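# Press the gauge pin on the yellow-magnet post

## Task

Find the fixture post that has the yellow magnet on it. Press that post's gauge pin fully home and keep it there for at least one second (it may spring back afterwards). Do not disturb the other three pins, and do not move the magnet.

## Robot and tools

Robot: two UR20-style arms, left_arm and right_arm, each with a Robotiq 2F-85 parallel gripper and a wrist camera (cam_left_wrist, cam_right_wrist, both 896x504). Fingers point along the gripper's +z and close along its y. end_effector_position is the point between the closed pads; closed fingertips reach about 19 mm past it (6 mm when fully open). A camera block sticks out about 10 cm toward the gripper's +x.

Frames. Scene frame: origin at table-top height midway between the nominal bases, +z up, +x out over the table, left_arm toward +y. Calibrated bases: left_arm at (+0.060, +0.928, 0), right_arm at (-0.064, -0.817, 0), each turned slightly about z. Hand positions, orientations, velocities, targets and wrist-camera calibration are given in each arm's own base frame. Offsets you send are along the current Hand target's own axes, not the world's. Reported positions can be off by a few centimetres.

execute_actions(actions, cameras). actions is a list of actions; each action is a table of up to 15 rows, each row being one 1/30 s control step; a short table repeats its final row until 15 steps. Every row has 18 numbers in [-1, 1], one list covering both arms: left dx, dy, dz, rx, ry, rz, left gripper position, force_limit, speed, then the same nine for the right arm. The six pose numbers are an offset from that arm's Hand target as it was when the action began (every row counts from that same start, not from the row before); 1.0 equals 0.6 m or 180 degrees, and rx, ry, rz form a single rotation vector. Sending the same offset again in a later action moves further. All six zeros re-request the current Hand target. Gripper numbers are absolute commands, so always resend the values you want kept (a 0 is itself a command). Images are returned only for an empty action list or when cameras names them.

Gripper numbers: position +1 is open at 85 mm, about -0.8 brings the pads together, -1 closes until blocked. force_limit and speed (both start at +1) set grip strength and closing rate, roughly 20, 85 and 150 mm/s at -1, 0, +1. New force or speed only take effect after a position change of at least 0.01.

move(target, speed, blend, stop_force, zero, blocking, cameras). target is one 18-number row, or up to 15 such rows; every row is an offset from the Hand targets at the move's start, same layout and scale as above. speed is path top speed in m/s, 0.002 to 4.2 (default 0.25), one value or one per target. blend (metres) rounds corners in a list; 0 stops at each. stop_force (N, 6 to 120, shared by both arms) ends an arm's path when its wrist sensor feels that much push against the motion; it cannot be combined with blocking=false and should not be trusted while the gripper rotates. zero (default true) re-zeroes the sensor before the move. blocking=false returns after about 0.5 s while the move continues. Moves run straight, do not avoid obstacles, last 0.5 to 10 s. The result adds a line like move: done, off_target, moving, held or fault, plus limits such as paced or held.

wait(seconds 0 to 10) lets time pass with commands held. stop brakes a running move. zoom_image(camera, region [x0, y0, x1, y1] in image pixels, at most 504 by 504) enlarges part of the newest image from a wrist camera. zero_wrist_force(arm) re-zeroes that arm's force sensor. read_manual returns licence texts only. finished_scene(scene) ends the scene, taking the number of the scene being ended; after ending scene 1, make no further calls in that reply.

Results: end_effector_position (m), end_effector_quat_wxyz, velocities, Hand target (the pose your next offsets count from; the gripper often rests a little short of it), Tool commands, object_status (0 moving, 1 blocked opening, 2 blocked closing i.e. gripping, 3 reached position), position_measured in counts (3 open, ~130 is 40 mm, 230 pads touching), Wrist force and torque along the gripper's axes plus the peak since last shown, joint torques, motor temperatures and step positions.

Pressing the pin: approach above the right pin slowly, then push down with a modest stop_force at low speed, or with small offset steps, watching wrist force. Keep the press about one second, then lift by commanding a target back above the gripper. Orientation commands are clipped to 32 degrees from the current one per step; commands lag about 0.2 s.

Avoid: the arms are stiff, so aiming even slightly past a firm contact can trigger a force fault (outside force around 150 N) or a torque fault at a joint load limit (wrist joints 98.4 N m); either freezes the arm for 10 s. Do not let arms touch each other or grip the other arm's fingers; a clearance check helps but is not guaranteed. Do not route paths close to an arm's own base. Do not knock the magnet or other pins, or let anything fall off the table. Holding stretched poses or pushing at unreachable targets heats motors; at 85 °C the arm brakes for 30 to 60 s.

Each tool is called after "Call:" in YAML: its name, and indented under it one key for each argument.

## Session

Call:
execute_actions:
  actions: []

Scene clock: 0.00 s.
left_arm: end_effector_position=(+0.6452, +0.5338, +0.3687) position_measured=3 object_status=3 end_effector_quat_wxyz=(+0.054, +0.895, -0.431, +0.101) | right_arm: end_effector_position=(+1.0094, -0.4085, +0.1239) position_measured=3 object_status=3 end_effector_quat_wxyz=(+0.497, -0.362, -0.574, -0.541)
Joint positions: left_arm=[0.541 -1.507 2.094 -2.179 -1.799 -1.706] | right_arm=[2.693 -2.576 -1.22 -2.623 2.507 -0.374]
Joint velocities: within noise
Joint torques (N m): no reading
Motor temperatures (°C): left_arm=[24 36 26 39 35 34] | right_arm=[29 36 36 38 34 39]
Wrist force (N): no reading
Wrist torque (N m): no reading
Wrist force, peak (N): no reading
Hand target: left_arm +0.6452, +0.5338, +0.3687; +0.054, +0.895, -0.431, +0.101 | right_arm +1.0094, -0.4085, +0.1239; +0.497, -0.362, -0.574, -0.541
Tool commands: left_gripper/position=+1.0 left_gripper/force_limit=+1.0 left_gripper/speed=+1.0 right_gripper/position=+1.0 right_gripper/force_limit=+1.0 right_gripper/speed=+1.0

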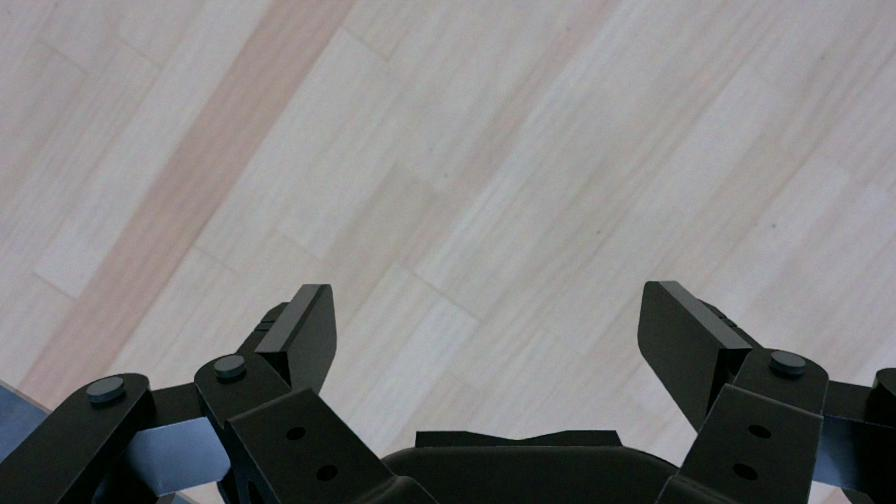

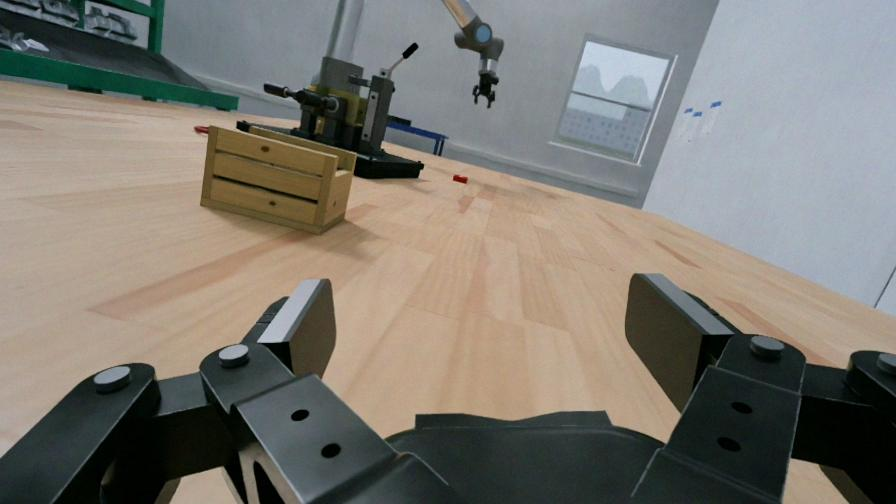

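Call:
zoom_image:
  camera: "cam_right_wrist"
  region: [180, 0, 500, 220]

Scaled by 1.575 from the camera's 896x504 image, which has a finer 1280x720 frame.

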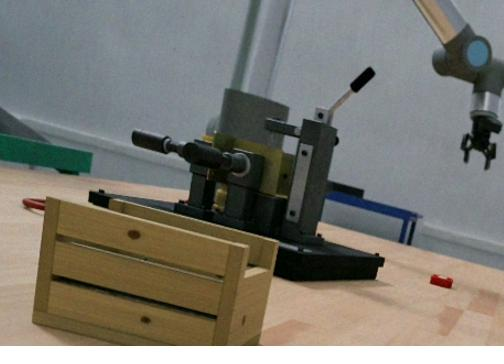

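Call:
move:
  target: [0.9095, 0.955, -0.344, 0, 0, 0, -1, -1, 0, 0,0,0,0,0,0, 1, 1, 1]
  speed: 0.6
  cameras: ["all"]

Scene clock: 3.93 s.
left_arm: end_effector_position=(+0.5015, -0.2003, +0.6988) position_measured=232 object_status=3 end_effector_quat_wxyz=(+0.054, +0.895, -0.431, +0.101) | right_arm: end_effector_position=(+1.0094, -0.4085, +0.1239) position_measured=3 object_status=3 end_effector_quat_wxyz=(+0.497, -0.362, -0.574, -0.541)
Joint positions: left_arm=[-0.73 -2.122 2.094 -1.767 -1.618 -2.98] | right_arm=[2.693 -2.576 -1.22 -2.623 2.507 -0.374]
Joint torques (N m): left_arm=[-13.52 40.3 -131.4 -7.68 4.43 -2.94] | right_arm=[0.84 240.96 73.19 -4 0.29 -0.66]
Wrist force (N): left_arm=[-0.1 -0.4 0.1] | right_arm=[-0.1 0.0 0.1]
Wrist torque (N m): left_arm=[-0.12 0.08 0.23] | right_arm=[0.00 0.02 0.00]
Wrist force, peak (N): left_arm=[3.4 3.8 -0.6] | right_arm=[0.0 0.4 0.5]
Hand target: left_arm +0.5015, -0.2004, +0.6988; +0.054, +0.895, -0.431, +0.101 | right_arm +1.0094, -0.4085, +0.1239; +0.497, -0.362, -0.574, -0.541
Off the commanded pose: left_arm 0.000 m, 0 deg | right_arm 0.000 m, 0 deg.
move: done
camera_calibration:
cam_left_wrist: T_world_to_cam=[[-0.800484, -0.599329, 0.00555355, 0.284574], [-0.59559, 0.796459, 0.104529, 0.404573], [-0.0670706, 0.0803664, -0.994506, 0.874531], [0, 0, 0, 1]] pos_world=[0.527412, -0.221956, 0.825856]

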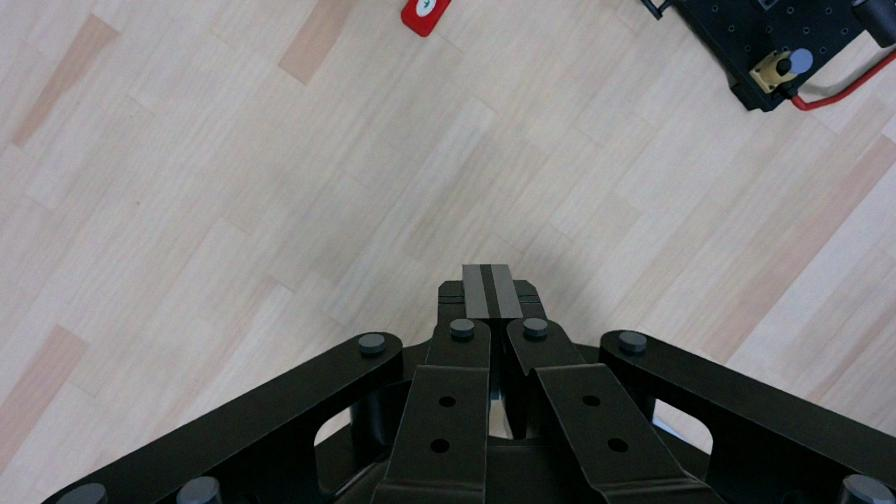

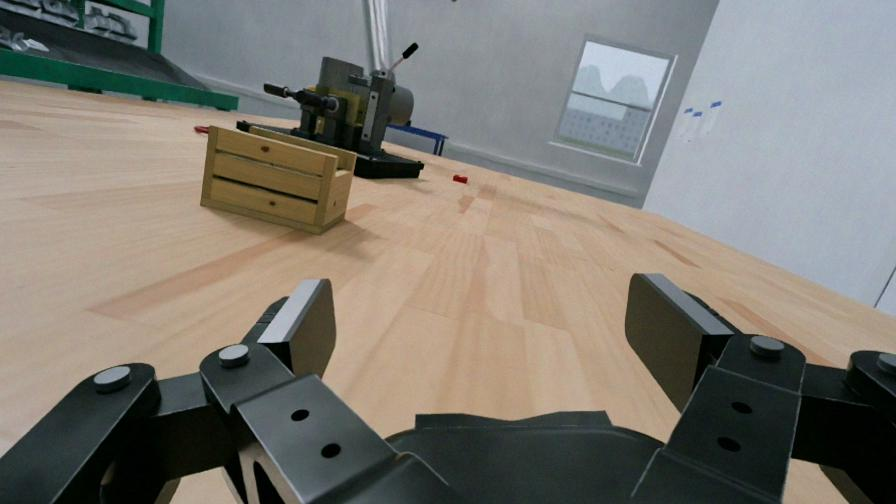

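Call:
move:
  target: [0.693, 0.688, 0.042, 0, 0, 0, -1, -1, 0, 0,0,0,0,0,0, 1, 1, 1]
  speed: 0.6
  cameras: ["all"]

Call:
zoom_image:
  camera: "cam_left_wrist"
  region: [200, 0, 700, 300]

Scene clock: 6.20 s.
left_arm: end_effector_position=(+0.4352, -0.7782, +0.7724) position_measured=232 object_status=3 end_effector_quat_wxyz=(+0.054, +0.895, -0.431, +0.101) | right_arm: end_effector_position=(+1.0094, -0.4085, +0.1239) position_measured=3 object_status=3 end_effector_quat_wxyz=(+0.497, -0.362, -0.574, -0.541)
Joint positions: left_arm=[-1.321 -1.679 1.716 -1.82 -1.486 -3.557] | right_arm=[2.693 -2.576 -1.22 -2.623 2.507 -0.374]
Joint torques (N m): left_arm=[-16.71 -52.55 -137.57 -7.4 5.6 -4.04] | right_arm=[-1.02 242.09 72.12 -3.3 -0.79 -0.34]
Wrist force (N): left_arm=[0.1 -0.9 -0.4] | right_arm=[-0.2 0.1 0.4]
Wrist torque (N m): left_arm=[-0.16 0.00 0.26] | right_arm=[0.01 0.02 0.00]
Wrist force, peak (N): left_arm=[4.2 3.0 0.2] | right_arm=[0.1 0.5 0.4]
Hand target: left_arm +0.4352, -0.7784, +0.7724; +0.054, +0.895, -0.431, +0.101 | right_arm +1.0094, -0.4085, +0.1239; +0.497, -0.362, -0.574, -0.541
Off the commanded pose: left_arm 0.000 m, 0 deg | right_arm 0.000 m, 0 deg.
move: done
camera_calibration:
cam_left_wrist: T_world_to_cam=[[-0.800447, -0.599378, 0.00554634, -0.115389], [-0.595639, 0.796422, 0.10453, 0.817589], [-0.0670699, 0.0803668, -0.994506, 0.989816], [0, 0, 0, 1]] pos_world=[0.461012, -0.799856, 0.899556]

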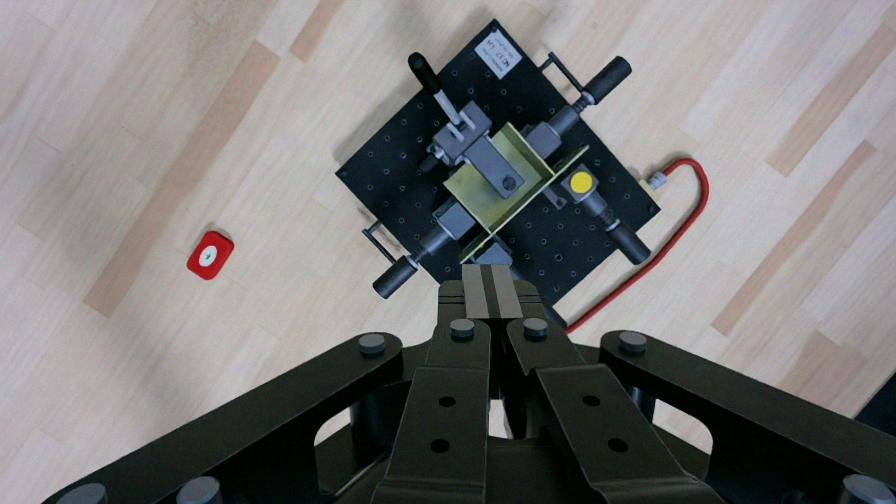

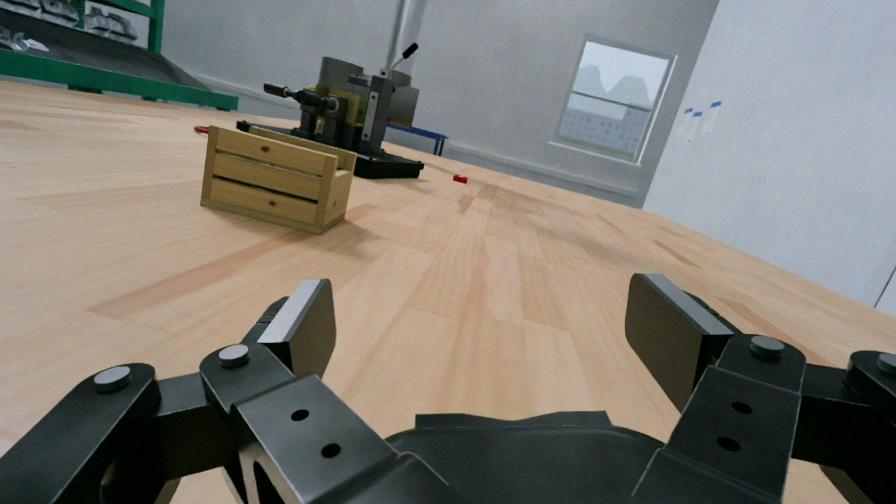

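Scaled by 1.008 from the camera's 896x504 image, which has a finer 1280x720 frame.

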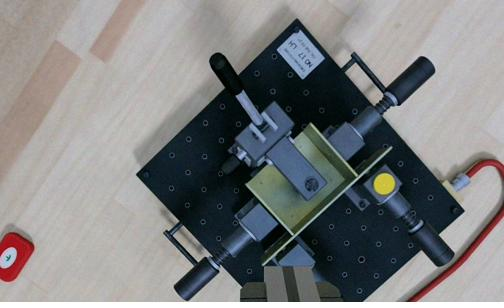

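Call:
zoom_image:
  camera: "cam_right_wrist"
  region: [230, 30, 440, 190]

Call:
zoom_image:
  camera: "cam_left_wrist"
  region: [480, 100, 720, 280]

Scaled by 2.400 from the camera's 896x504 image, which has a finer 1280x720 frame.

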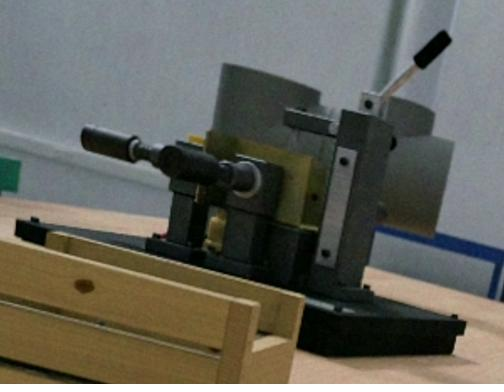

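Scaled by 2.100 from the camera's 896x504 image, which has a finer 1280x720 frame.

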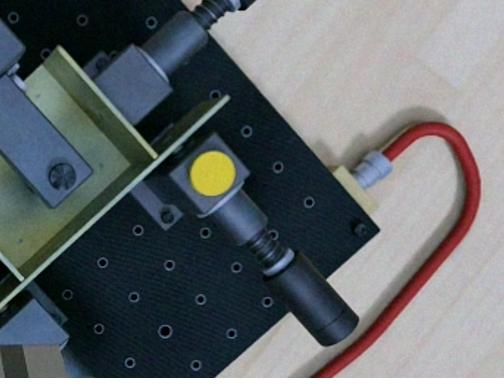

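Call:
move:
  target: [-0.327, 0.5277, 0.7368, 0.0287, -0.0687, -0.2234, -1, -1, 0, 0,0,0,0,0,0, 1, 1, 1]
  speed: 0.5
  cameras: ["all"]

Call:
zoom_image:
  camera: "cam_left_wrist"
  region: [240, 0, 740, 400]

Call:
zoom_image:
  camera: "cam_right_wrist"
  region: [230, 30, 440, 190]

Scene clock: 11.93 s.
left_arm: end_effector_position=(+0.1275, -0.9074, +0.3005) position_measured=232 object_status=3 end_effector_quat_wxyz=(+0.000, +0.995, -0.096, +0.000) | right_arm: end_effector_position=(+1.0094, -0.4085, +0.1239) position_measured=3 object_status=3 end_effector_quat_wxyz=(+0.497, -0.362, -0.574, -0.541)
Joint positions: left_arm=[-1.652 -1.386 2.045 -2.23 -1.571 -4.602] | right_arm=[2.693 -2.576 -1.22 -2.623 2.507 -0.374]
Joint torques (N m): left_arm=[-17.56 -104.63 -66.27 -13.82 -4.67 -4.62] | right_arm=[1.75 241.45 72.07 -3.67 -0.66 -0.53]
Wrist force (N): left_arm=[0.1 -0.3 -0.5] | right_arm=[0.0 0.2 0.3]
Wrist torque (N m): left_arm=[-0.12 -0.10 0.25] | right_arm=[0.03 0.00 0.00]
Wrist force, peak (N): left_arm=[1.9 -3.4 -3.9] | right_arm=[0.3 0.7 0.3]
Hand target: left_arm +0.1274, -0.9075, +0.3004; +0.000, +0.995, -0.096, +0.000 | right_arm +1.0094, -0.4085, +0.1239; +0.497, -0.362, -0.574, -0.541
Off the commanded pose: left_arm 0.000 m, 0 deg | right_arm 0.000 m, 0 deg.
move: done
camera_calibration:
cam_left_wrist: T_world_to_cam=[[-0.220368, -0.975413, 0.00273188, -0.850915], [-0.921458, 0.209095, 0.327406, 0.2282], [-0.319927, 0.0696325, -0.94488, 0.517809], [0, 0, 0, 1]] pos_world=[0.188423, -0.913765, 0.416878]

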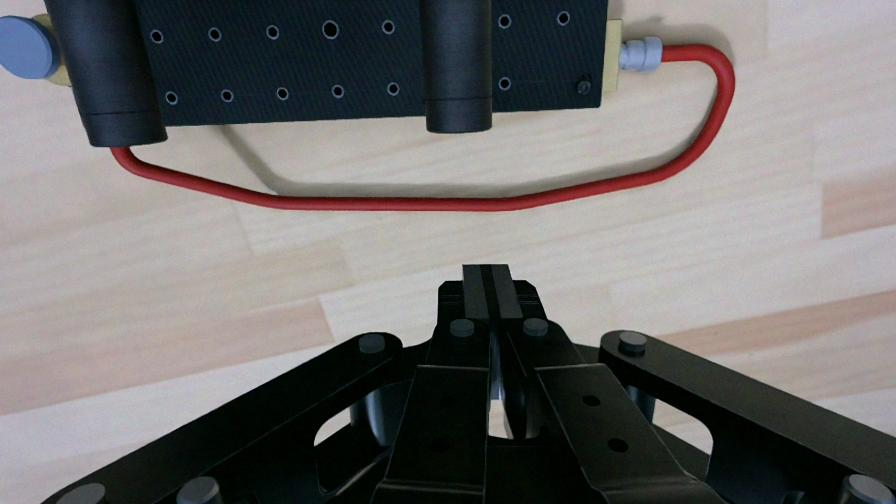

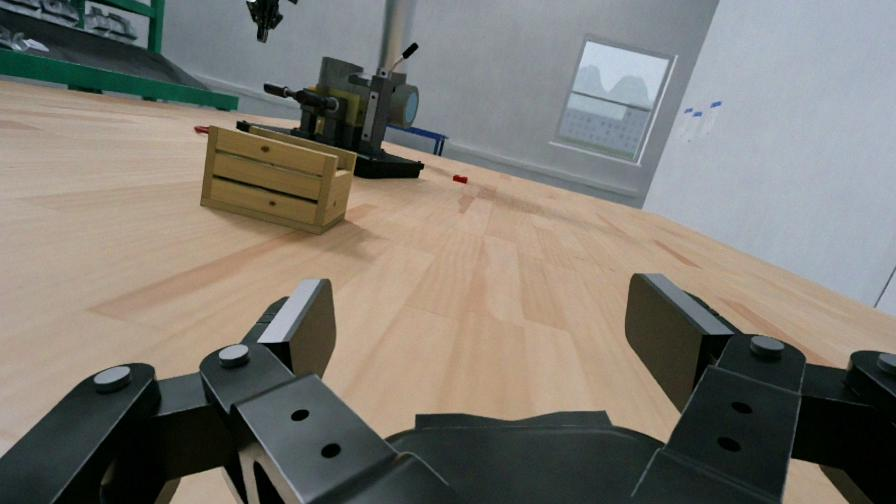

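Scaled by 1.008 from the camera's 896x504 image, which has a finer 1280x720 frame.

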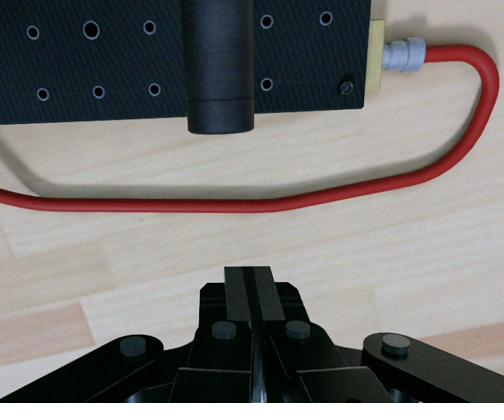

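Scaled by 2.400 from the camera's 896x504 image, which has a finer 1280x720 frame.

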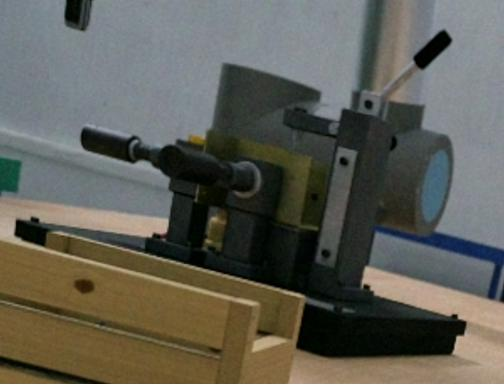

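Call:
move:
  target: [0, 0, 0.2083, 0,0,0, -1, -1, 0, 0,0,0,0,0,0, 1, 1, 1]
  speed: 0.25
  cameras: ["all"]

Call:
zoom_image:
  camera: "cam_right_wrist"
  region: [230, 30, 440, 190]

Scene clock: 14.90 s.
left_arm: end_effector_position=(+0.1274, -0.9074, +0.1755) position_measured=232 object_status=3 end_effector_quat_wxyz=(+0.000, +0.995, -0.096, +0.000) | right_arm: end_effector_position=(+1.0094, -0.4085, +0.1239) position_measured=3 object_status=3 end_effector_quat_wxyz=(+0.497, -0.362, -0.574, -0.541)
Joint positions: left_arm=[-1.653 -1.271 2.122 -2.421 -1.571 -4.602] | right_arm=[2.693 -2.576 -1.22 -2.623 2.507 -0.374]
Joint torques (N m): left_arm=[16.53 -117.48 -54.37 -13.66 -2.2 2.76] | right_arm=[0.46 244.62 74.2 -3.19 -0.97 -0.5]
Wrist force (N): left_arm=[-0.1 0.1 -0.2] | right_arm=[0.0 0.2 0.2]
Wrist torque (N m): left_arm=[-0.09 -0.08 0.27] | right_arm=[0.04 0.01 0.00]
Wrist force, peak (N): left_arm=[0.2 0.0 -3.9] | right_arm=[0.5 0.4 0.1]
Hand target: left_arm +0.1275, -0.9074, +0.1754; +0.000, +0.995, -0.096, +0.000 | right_arm +1.0094, -0.4085, +0.1239; +0.497, -0.362, -0.574, -0.541
Off the commanded pose: left_arm 0.000 m, 0 deg | right_arm 0.000 m, 0 deg.
move: done
camera_calibration:
cam_left_wrist: T_world_to_cam=[[-0.220368, -0.975413, 0.00273188, -0.850595], [-0.921458, 0.209095, 0.327406, 0.269034], [-0.319927, 0.0696325, -0.94488, 0.399667], [0, 0, 0, 1]] pos_world=[0.188323, -0.913765, 0.291878]

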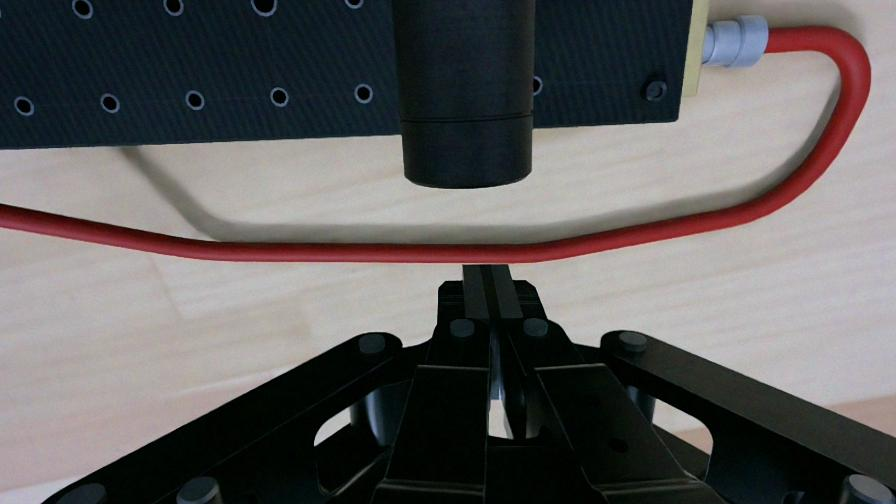

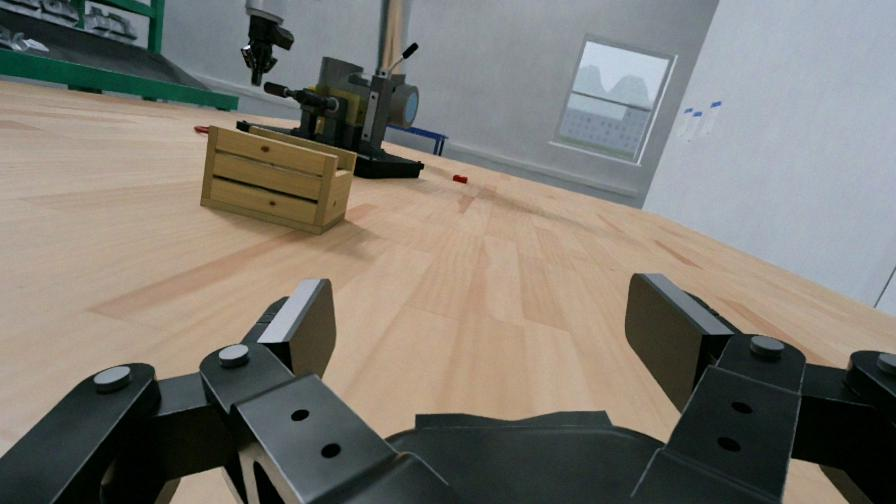

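Scaled by 2.400 from the camera's 896x504 image, which has a finer 1280x720 frame.

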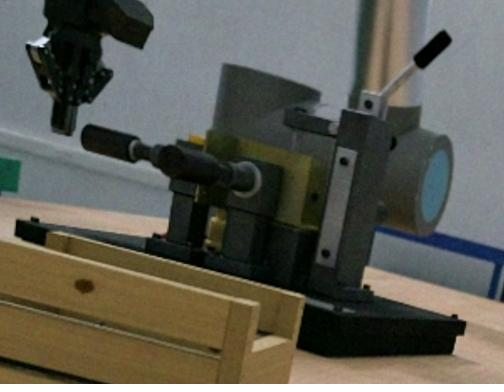

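Call:
zoom_image:
  camera: "cam_right_wrist"
  region: [230, 50, 320, 120]

Scaled by 5.600 from the camera's 896x504 image, which has a finer 1280x720 frame.

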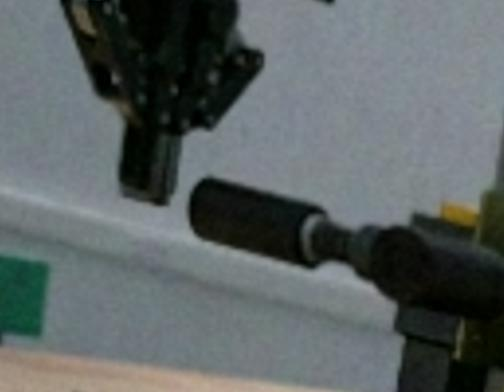

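Call:
move:
  target:
    - [0, 0, 0.0167, 0,0,0, -1, -1, 0, 0,0,0,0,0,0, 1, 1, 1]
    - [0.07, 0, 0.0167, 0,0,0, -1, -1, 0, 0,0,0,0,0,0, 1, 1, 1]
  speed: [0.1, 0.04]
  stop_force: 10
  cameras: ["all"]

Call:
zoom_image:
  camera: "cam_right_wrist"
  region: [230, 50, 320, 120]

Scene clock: 18.07 s.
left_arm: end_effector_position=(+0.1631, -0.9143, +0.1654) position_measured=232 object_status=3 end_effector_quat_wxyz=(+0.000, +0.995, -0.096, +0.000) | right_arm: end_effector_position=(+1.0094, -0.4085, +0.1239) position_measured=3 object_status=3 end_effector_quat_wxyz=(+0.497, -0.362, -0.574, -0.541)
Joint positions: left_arm=[-1.613 -1.25 2.11 -2.43 -1.571 -4.562] | right_arm=[2.693 -2.576 -1.22 -2.623 2.507 -0.374]
Joint torques (N m): left_arm=[-7.72 -166.46 -50.81 -13.11 4.85 -4.24] | right_arm=[2.44 243.04 71.58 -3.8 -1.04 -0.77]
Wrist force (N): left_arm=[-8.5 1.7 0.5] | right_arm=[0.0 0.5 0.0]
Wrist torque (N m): left_arm=[-0.14 -0.03 0.27] | right_arm=[0.09 0.00 0.00]
Wrist force, peak (N): left_arm=[-10.9 -1.9 -0.3] | right_arm=[0.2 0.7 0.1]
Hand target: left_arm +0.1631, -0.9143, +0.1654; +0.000, +0.995, -0.096, +0.000 (not the last commanded pose) | right_arm +1.0094, -0.4085, +0.1239; +0.497, -0.362, -0.574, -0.541
Off the commanded pose: left_arm 0.006 m, 0 deg | right_arm 0.000 m, 0 deg.
move: contact (left_arm); path passed 1 of 2 targets
camera_calibration:
cam_left_wrist: T_world_to_cam=[[-0.220311, -0.975426, 0.00260689, -0.849323], [-0.921473, 0.209, 0.327426, 0.306601], [-0.319924, 0.0697332, -0.944873, 0.402014], [0, 0, 0, 1]] pos_world=[0.224024, -0.920566, 0.281677]

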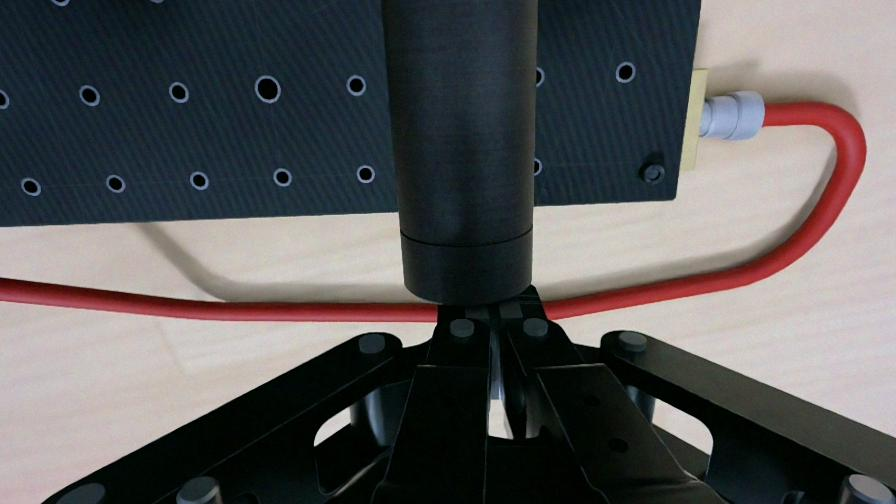

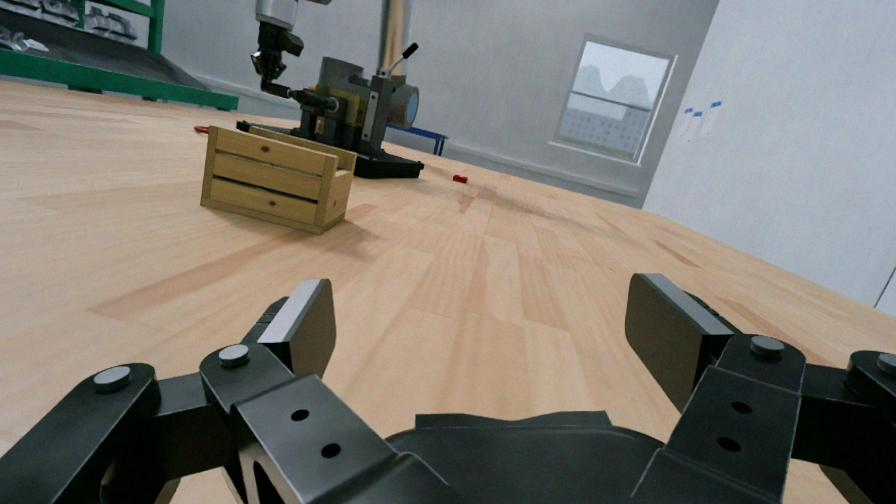

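Scaled by 5.600 from the camera's 896x504 image, which has a finer 1280x720 frame.

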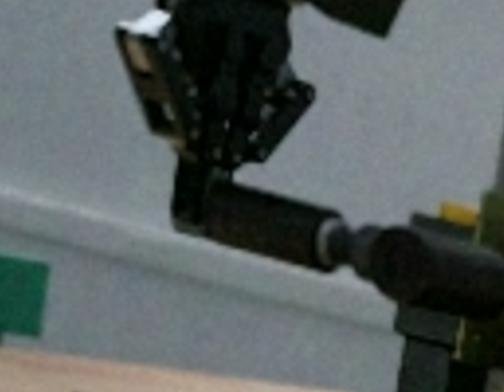

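Call:
move:
  target: [0.01, 0, 0, 0,0,0, -1, -1, 0, 0,0,0,0,0,0, 1, 1, 1]
  speed: 0.03
  stop_force: 60
  zero: false

Call:
move:
  target: [0.005, 0, 0, 0,0,0, -1, -1, 0, 0,0,0,0,0,0, 1, 1, 1]
  speed: 0.03
  stop_force: 60
  zero: false

Scene clock: 19.77 s.
left_arm: end_effector_position=(+0.1690, -0.9154, +0.1654) position_measured=232 object_status=3 end_effector_quat_wxyz=(+0.000, +0.995, -0.096, +0.000) | right_arm: end_effector_position=(+1.0094, -0.4085, +0.1239) position_measured=3 object_status=3 end_effector_quat_wxyz=(+0.497, -0.362, -0.574, -0.541)
Joint positions: left_arm=[-1.606 -1.248 2.106 -2.429 -1.571 -4.556] | right_arm=[2.693 -2.576 -1.22 -2.623 2.507 -0.374]
Joint torques (N m): left_arm=[30.16 -114.1 -101.03 -7.41 5.58 3.41] | right_arm=[0 244.9 73.96 -3.67 -1.36 -1.2]
Wrist force (N): left_arm=[-12.2 -1.9 -1.5] | right_arm=[0.0 0.2 0.5]
Wrist torque (N m): left_arm=[-0.09 0.03 -0.13] | right_arm=[0.03 -0.01 0.00]
Wrist force, peak (N): left_arm=[-12.4 -2.3 -0.7] | right_arm=[0.2 0.5 0.7]
Hand target: left_arm +0.1690, -0.9154, +0.1654; +0.000, +0.995, -0.096, +0.000 | right_arm +1.0094, -0.4085, +0.1239; +0.497, -0.362, -0.574, -0.541
Off the commanded pose: left_arm 0.000 m, 0 deg | right_arm 0.000 m, 0 deg.
move: done

Scene clock: 21.03 s.
left_arm: end_effector_position=(+0.1719, -0.9160, +0.1654) position_measured=232 object_status=3 end_effector_quat_wxyz=(+0.000, +0.995, -0.096, +0.000) | right_arm: end_effector_position=(+1.0094, -0.4085, +0.1239) position_measured=3 object_status=3 end_effector_quat_wxyz=(+0.497, -0.362, -0.574, -0.541)
Joint positions: left_arm=[-1.603 -1.247 2.105 -2.428 -1.571 -4.552] | right_arm=[2.693 -2.576 -1.22 -2.623 2.507 -0.374]
Joint torques (N m): left_arm=[29.46 -119.17 -102.91 -7.52 7.02 2.22] | right_arm=[3.58 242.07 70.47 -3.96 -0.77 -0.91]
Wrist force (N): left_arm=[-13.1 -2.8 0.1] | right_arm=[0.2 0.3 0.2]
Wrist torque (N m): left_arm=[-0.16 0.02 -0.14] | right_arm=[0.06 -0.04 -0.01]
Wrist force, peak (N): left_arm=[-13.5 -2.4 0.1] | right_arm=[0.4 0.6 0.2]
Hand target: left_arm +0.1719, -0.9160, +0.1654; +0.000, +0.995, -0.096, +0.000 | right_arm +1.0094, -0.4085, +0.1239; +0.497, -0.362, -0.574, -0.541
Off the commanded pose: left_arm 0.000 m, 0 deg | right_arm 0.000 m, 0 deg.
move: done

Call:
move:
  target: [0.05, 0, 0, 0,0,0, -1, -1, 0, 0,0,0,0,0,0, 1, 1, 1]
  speed: 0.015
  stop_force: 30
  zero: false
  cameras: ["all"]

Call:
zoom_image:
  camera: "cam_right_wrist"
  region: [230, 50, 320, 120]

Scene clock: 22.67 s.
left_arm: end_effector_position=(+0.1730, -0.9162, +0.1654) position_measured=232 object_status=3 end_effector_quat_wxyz=(+0.000, +0.995, -0.096, +0.000) | right_arm: end_effector_position=(+1.0094, -0.4085, +0.1239) position_measured=3 object_status=3 end_effector_quat_wxyz=(+0.497, -0.362, -0.574, -0.541)
Joint positions: left_arm=[-1.602 -1.246 2.104 -2.428 -1.571 -4.551] | right_arm=[2.693 -2.576 -1.22 -2.623 2.507 -0.374]
Joint torques (N m): left_arm=[7.22 -167.4 -55.35 -13.28 13.44 -3.51] | right_arm=[3.98 246.36 74.98 -3.69 -0.56 -0.42]
Wrist force (N): left_arm=[-31.0 0.7 0.1] | right_arm=[-0.3 -0.1 0.4]
Wrist torque (N m): left_arm=[-0.07 0.12 -0.03] | right_arm=[-0.03 0.05 0.00]
Wrist force, peak (N): left_arm=[-68.1 -8.4 -11.6] | right_arm=[0.2 0.4 0.4]
Hand target: left_arm +0.1730, -0.9162, +0.1654; +0.000, +0.995, -0.096, +0.000 (not the last commanded pose) | right_arm +1.0094, -0.4085, +0.1239; +0.497, -0.362, -0.574, -0.541
Off the commanded pose: left_arm 0.029 m, 0 deg | right_arm 0.000 m, 0 deg.
move: contact (left_arm)
camera_calibration:
cam_left_wrist: T_world_to_cam=[[-0.220286, -0.975432, 0.00267792, -0.849026], [-0.921509, 0.209007, 0.327319, 0.316166], [-0.319837, 0.069636, -0.94491, 0.405214], [0, 0, 0, 1]] pos_world=[0.233924, -0.922466, 0.281677]

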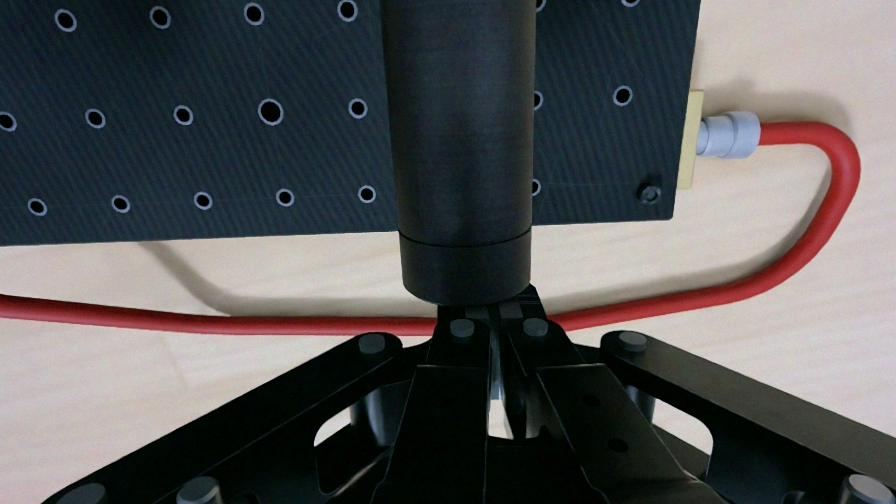

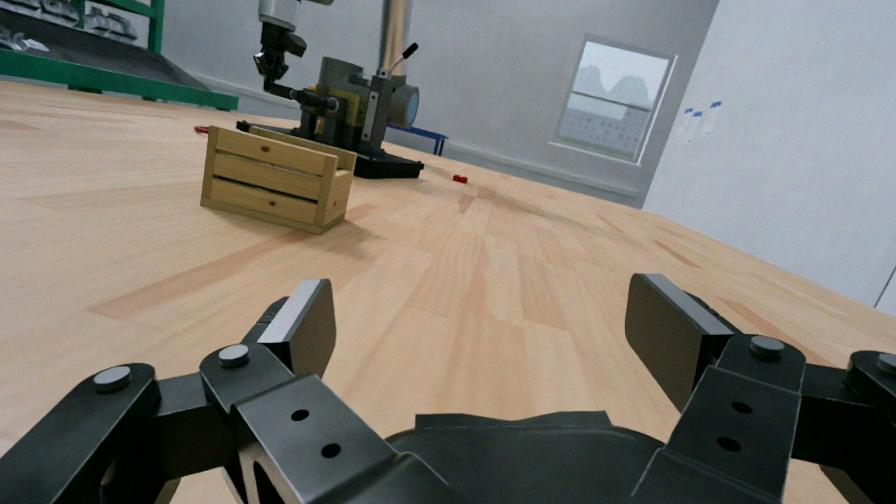

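Scaled by 5.600 from the camera's 896x504 image, which has a finer 1280x720 frame.

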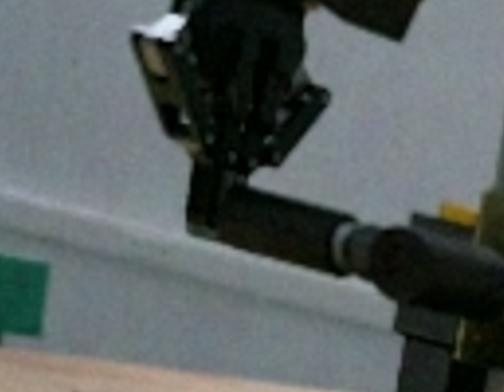

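Call:
wait:
  seconds: 1.2

Call:
move:
  target: [-0.07, 0, 0, 0,0,0, -1, -1, 0, 0,0,0,0,0,0, 1, 1, 1]
  speed: 0.06
  cameras: ["all"]

Call:
zoom_image:
  camera: "cam_right_wrist"
  region: [230, 50, 320, 120]

Scene clock: 24.20 s.
left_arm: end_effector_position=(+0.1730, -0.9162, +0.1654) position_measured=232 object_status=3 end_effector_quat_wxyz=(+0.000, +0.995, -0.096, +0.000) | right_arm: end_effector_position=(+1.0094, -0.4085, +0.1239) position_measured=3 object_status=3 end_effector_quat_wxyz=(+0.497, -0.362, -0.574, -0.541)
Joint positions: left_arm=[-1.602 -1.246 2.104 -2.428 -1.571 -4.551] | right_arm=[2.693 -2.576 -1.22 -2.623 2.507 -0.374]
Joint torques (N m): left_arm=[5.92 -166.83 -59.62 -8.48 7.59 -4.56] | right_arm=[2.27 244.52 70.99 -3.26 -0.79 -0.5]
Wrist force (N): left_arm=[-29.8 2.4 2.9] | right_arm=[-0.2 0.1 0.0]
Wrist torque (N m): left_arm=[-0.07 0.07 -0.01] | right_arm=[0.01 0.04 -0.01]
Wrist force, peak (N): left_arm=[-31.1 1.1 0.9] | right_arm=[0.1 0.3 0.8]
Hand target: left_arm +0.1730, -0.9162, +0.1654; +0.000, +0.995, -0.096, +0.000 (not the last commanded pose) | right_arm +1.0094, -0.4085, +0.1239; +0.497, -0.362, -0.574, -0.541
Tool commands: left_gripper/position=-1.0 left_gripper/force_limit=-1.0 left_gripper/speed=+0.0 right_gripper/position=+1.0 right_gripper/force_limit=+1.0 right_gripper/speed=+1.0
Off the commanded pose: left_arm 0.029 m, 0 deg | right_arm 0.000 m, 0 deg.
wait: 1.20 s; at rest from the start

Scene clock: 25.27 s.
left_arm: end_effector_position=(+0.1319, -0.9082, +0.1654) position_measured=232 object_status=3 end_effector_quat_wxyz=(+0.000, +0.995, -0.096, +0.000) | right_arm: end_effector_position=(+1.0094, -0.4085, +0.1239) position_measured=3 object_status=3 end_effector_quat_wxyz=(+0.497, -0.362, -0.574, -0.541)
Joint positions: left_arm=[-1.647 -1.26 2.125 -2.436 -1.571 -4.597] | right_arm=[2.693 -2.576 -1.22 -2.623 2.507 -0.374]
Joint torques (N m): left_arm=[-21.01 -159.56 -55.04 -12.28 -3.11 -2.68] | right_arm=[0.95 244.74 74.14 -3.59 -0.4 -0.6]
Wrist force (N): left_arm=[-1.6 3.1 -0.1] | right_arm=[-0.5 0.4 -0.1]
Wrist torque (N m): left_arm=[0.45 0.21 0.27] | right_arm=[0.08 0.08 0.00]
Wrist force, peak (N): left_arm=[-29.2 2.4 3.1] | right_arm=[0.0 0.6 0.5]
Hand target: left_arm +0.1317, -0.9082, +0.1654; +0.000, +0.995, -0.096, +0.000 | right_arm +1.0094, -0.4085, +0.1239; +0.497, -0.362, -0.574, -0.541
Off the commanded pose: left_arm 0.000 m, 0 deg | right_arm 0.000 m, 0 deg.
move: done
camera_calibration:
cam_left_wrist: T_world_to_cam=[[-0.220286, -0.975432, 0.00267792, -0.850374], [-0.921509, 0.209007, 0.327319, 0.27664], [-0.319837, 0.069636, -0.94491, 0.391519], [0, 0, 0, 1]] pos_world=[0.192824, -0.914566, 0.281677]

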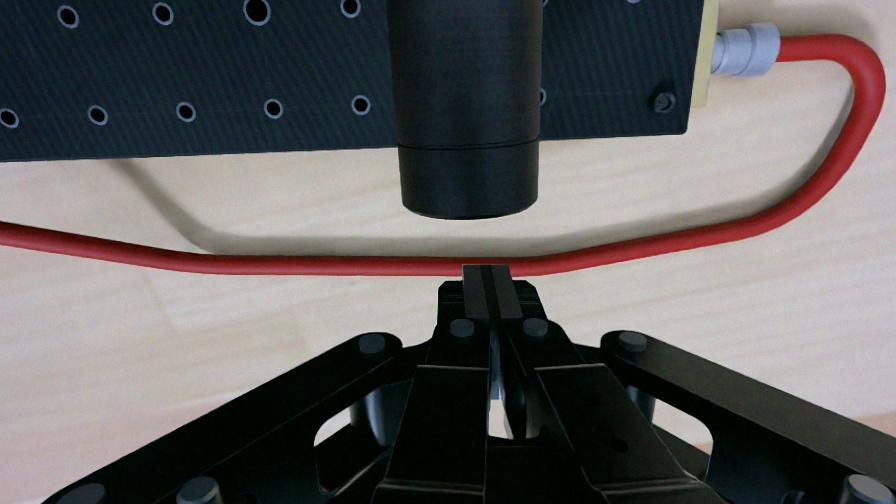

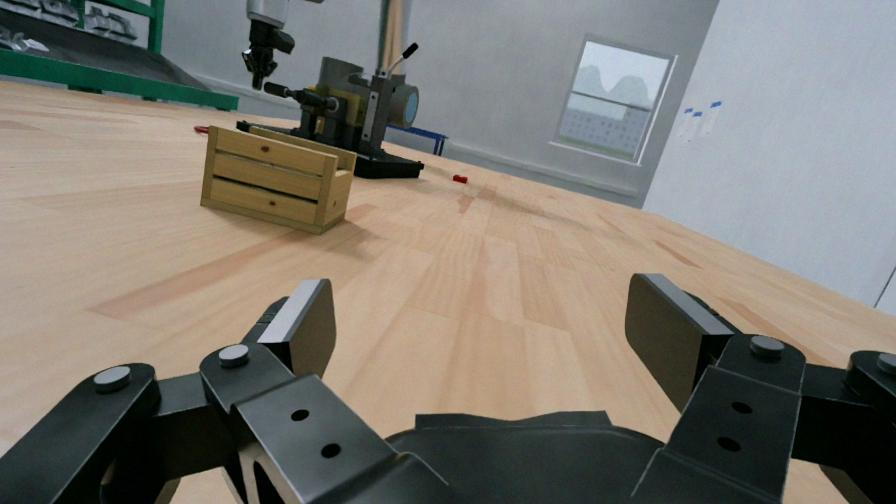

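Scaled by 5.600 from the camera's 896x504 image, which has a finer 1280x720 frame.

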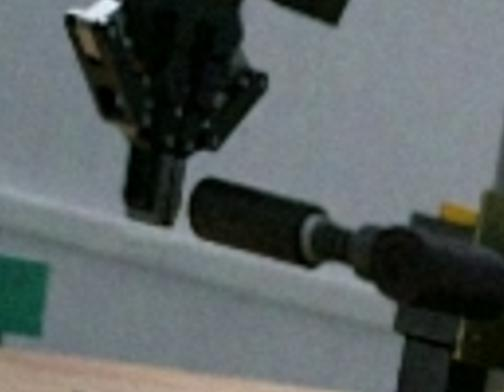

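Call:
finished_scene:
  scene: 1

The scene is finished: the task was done.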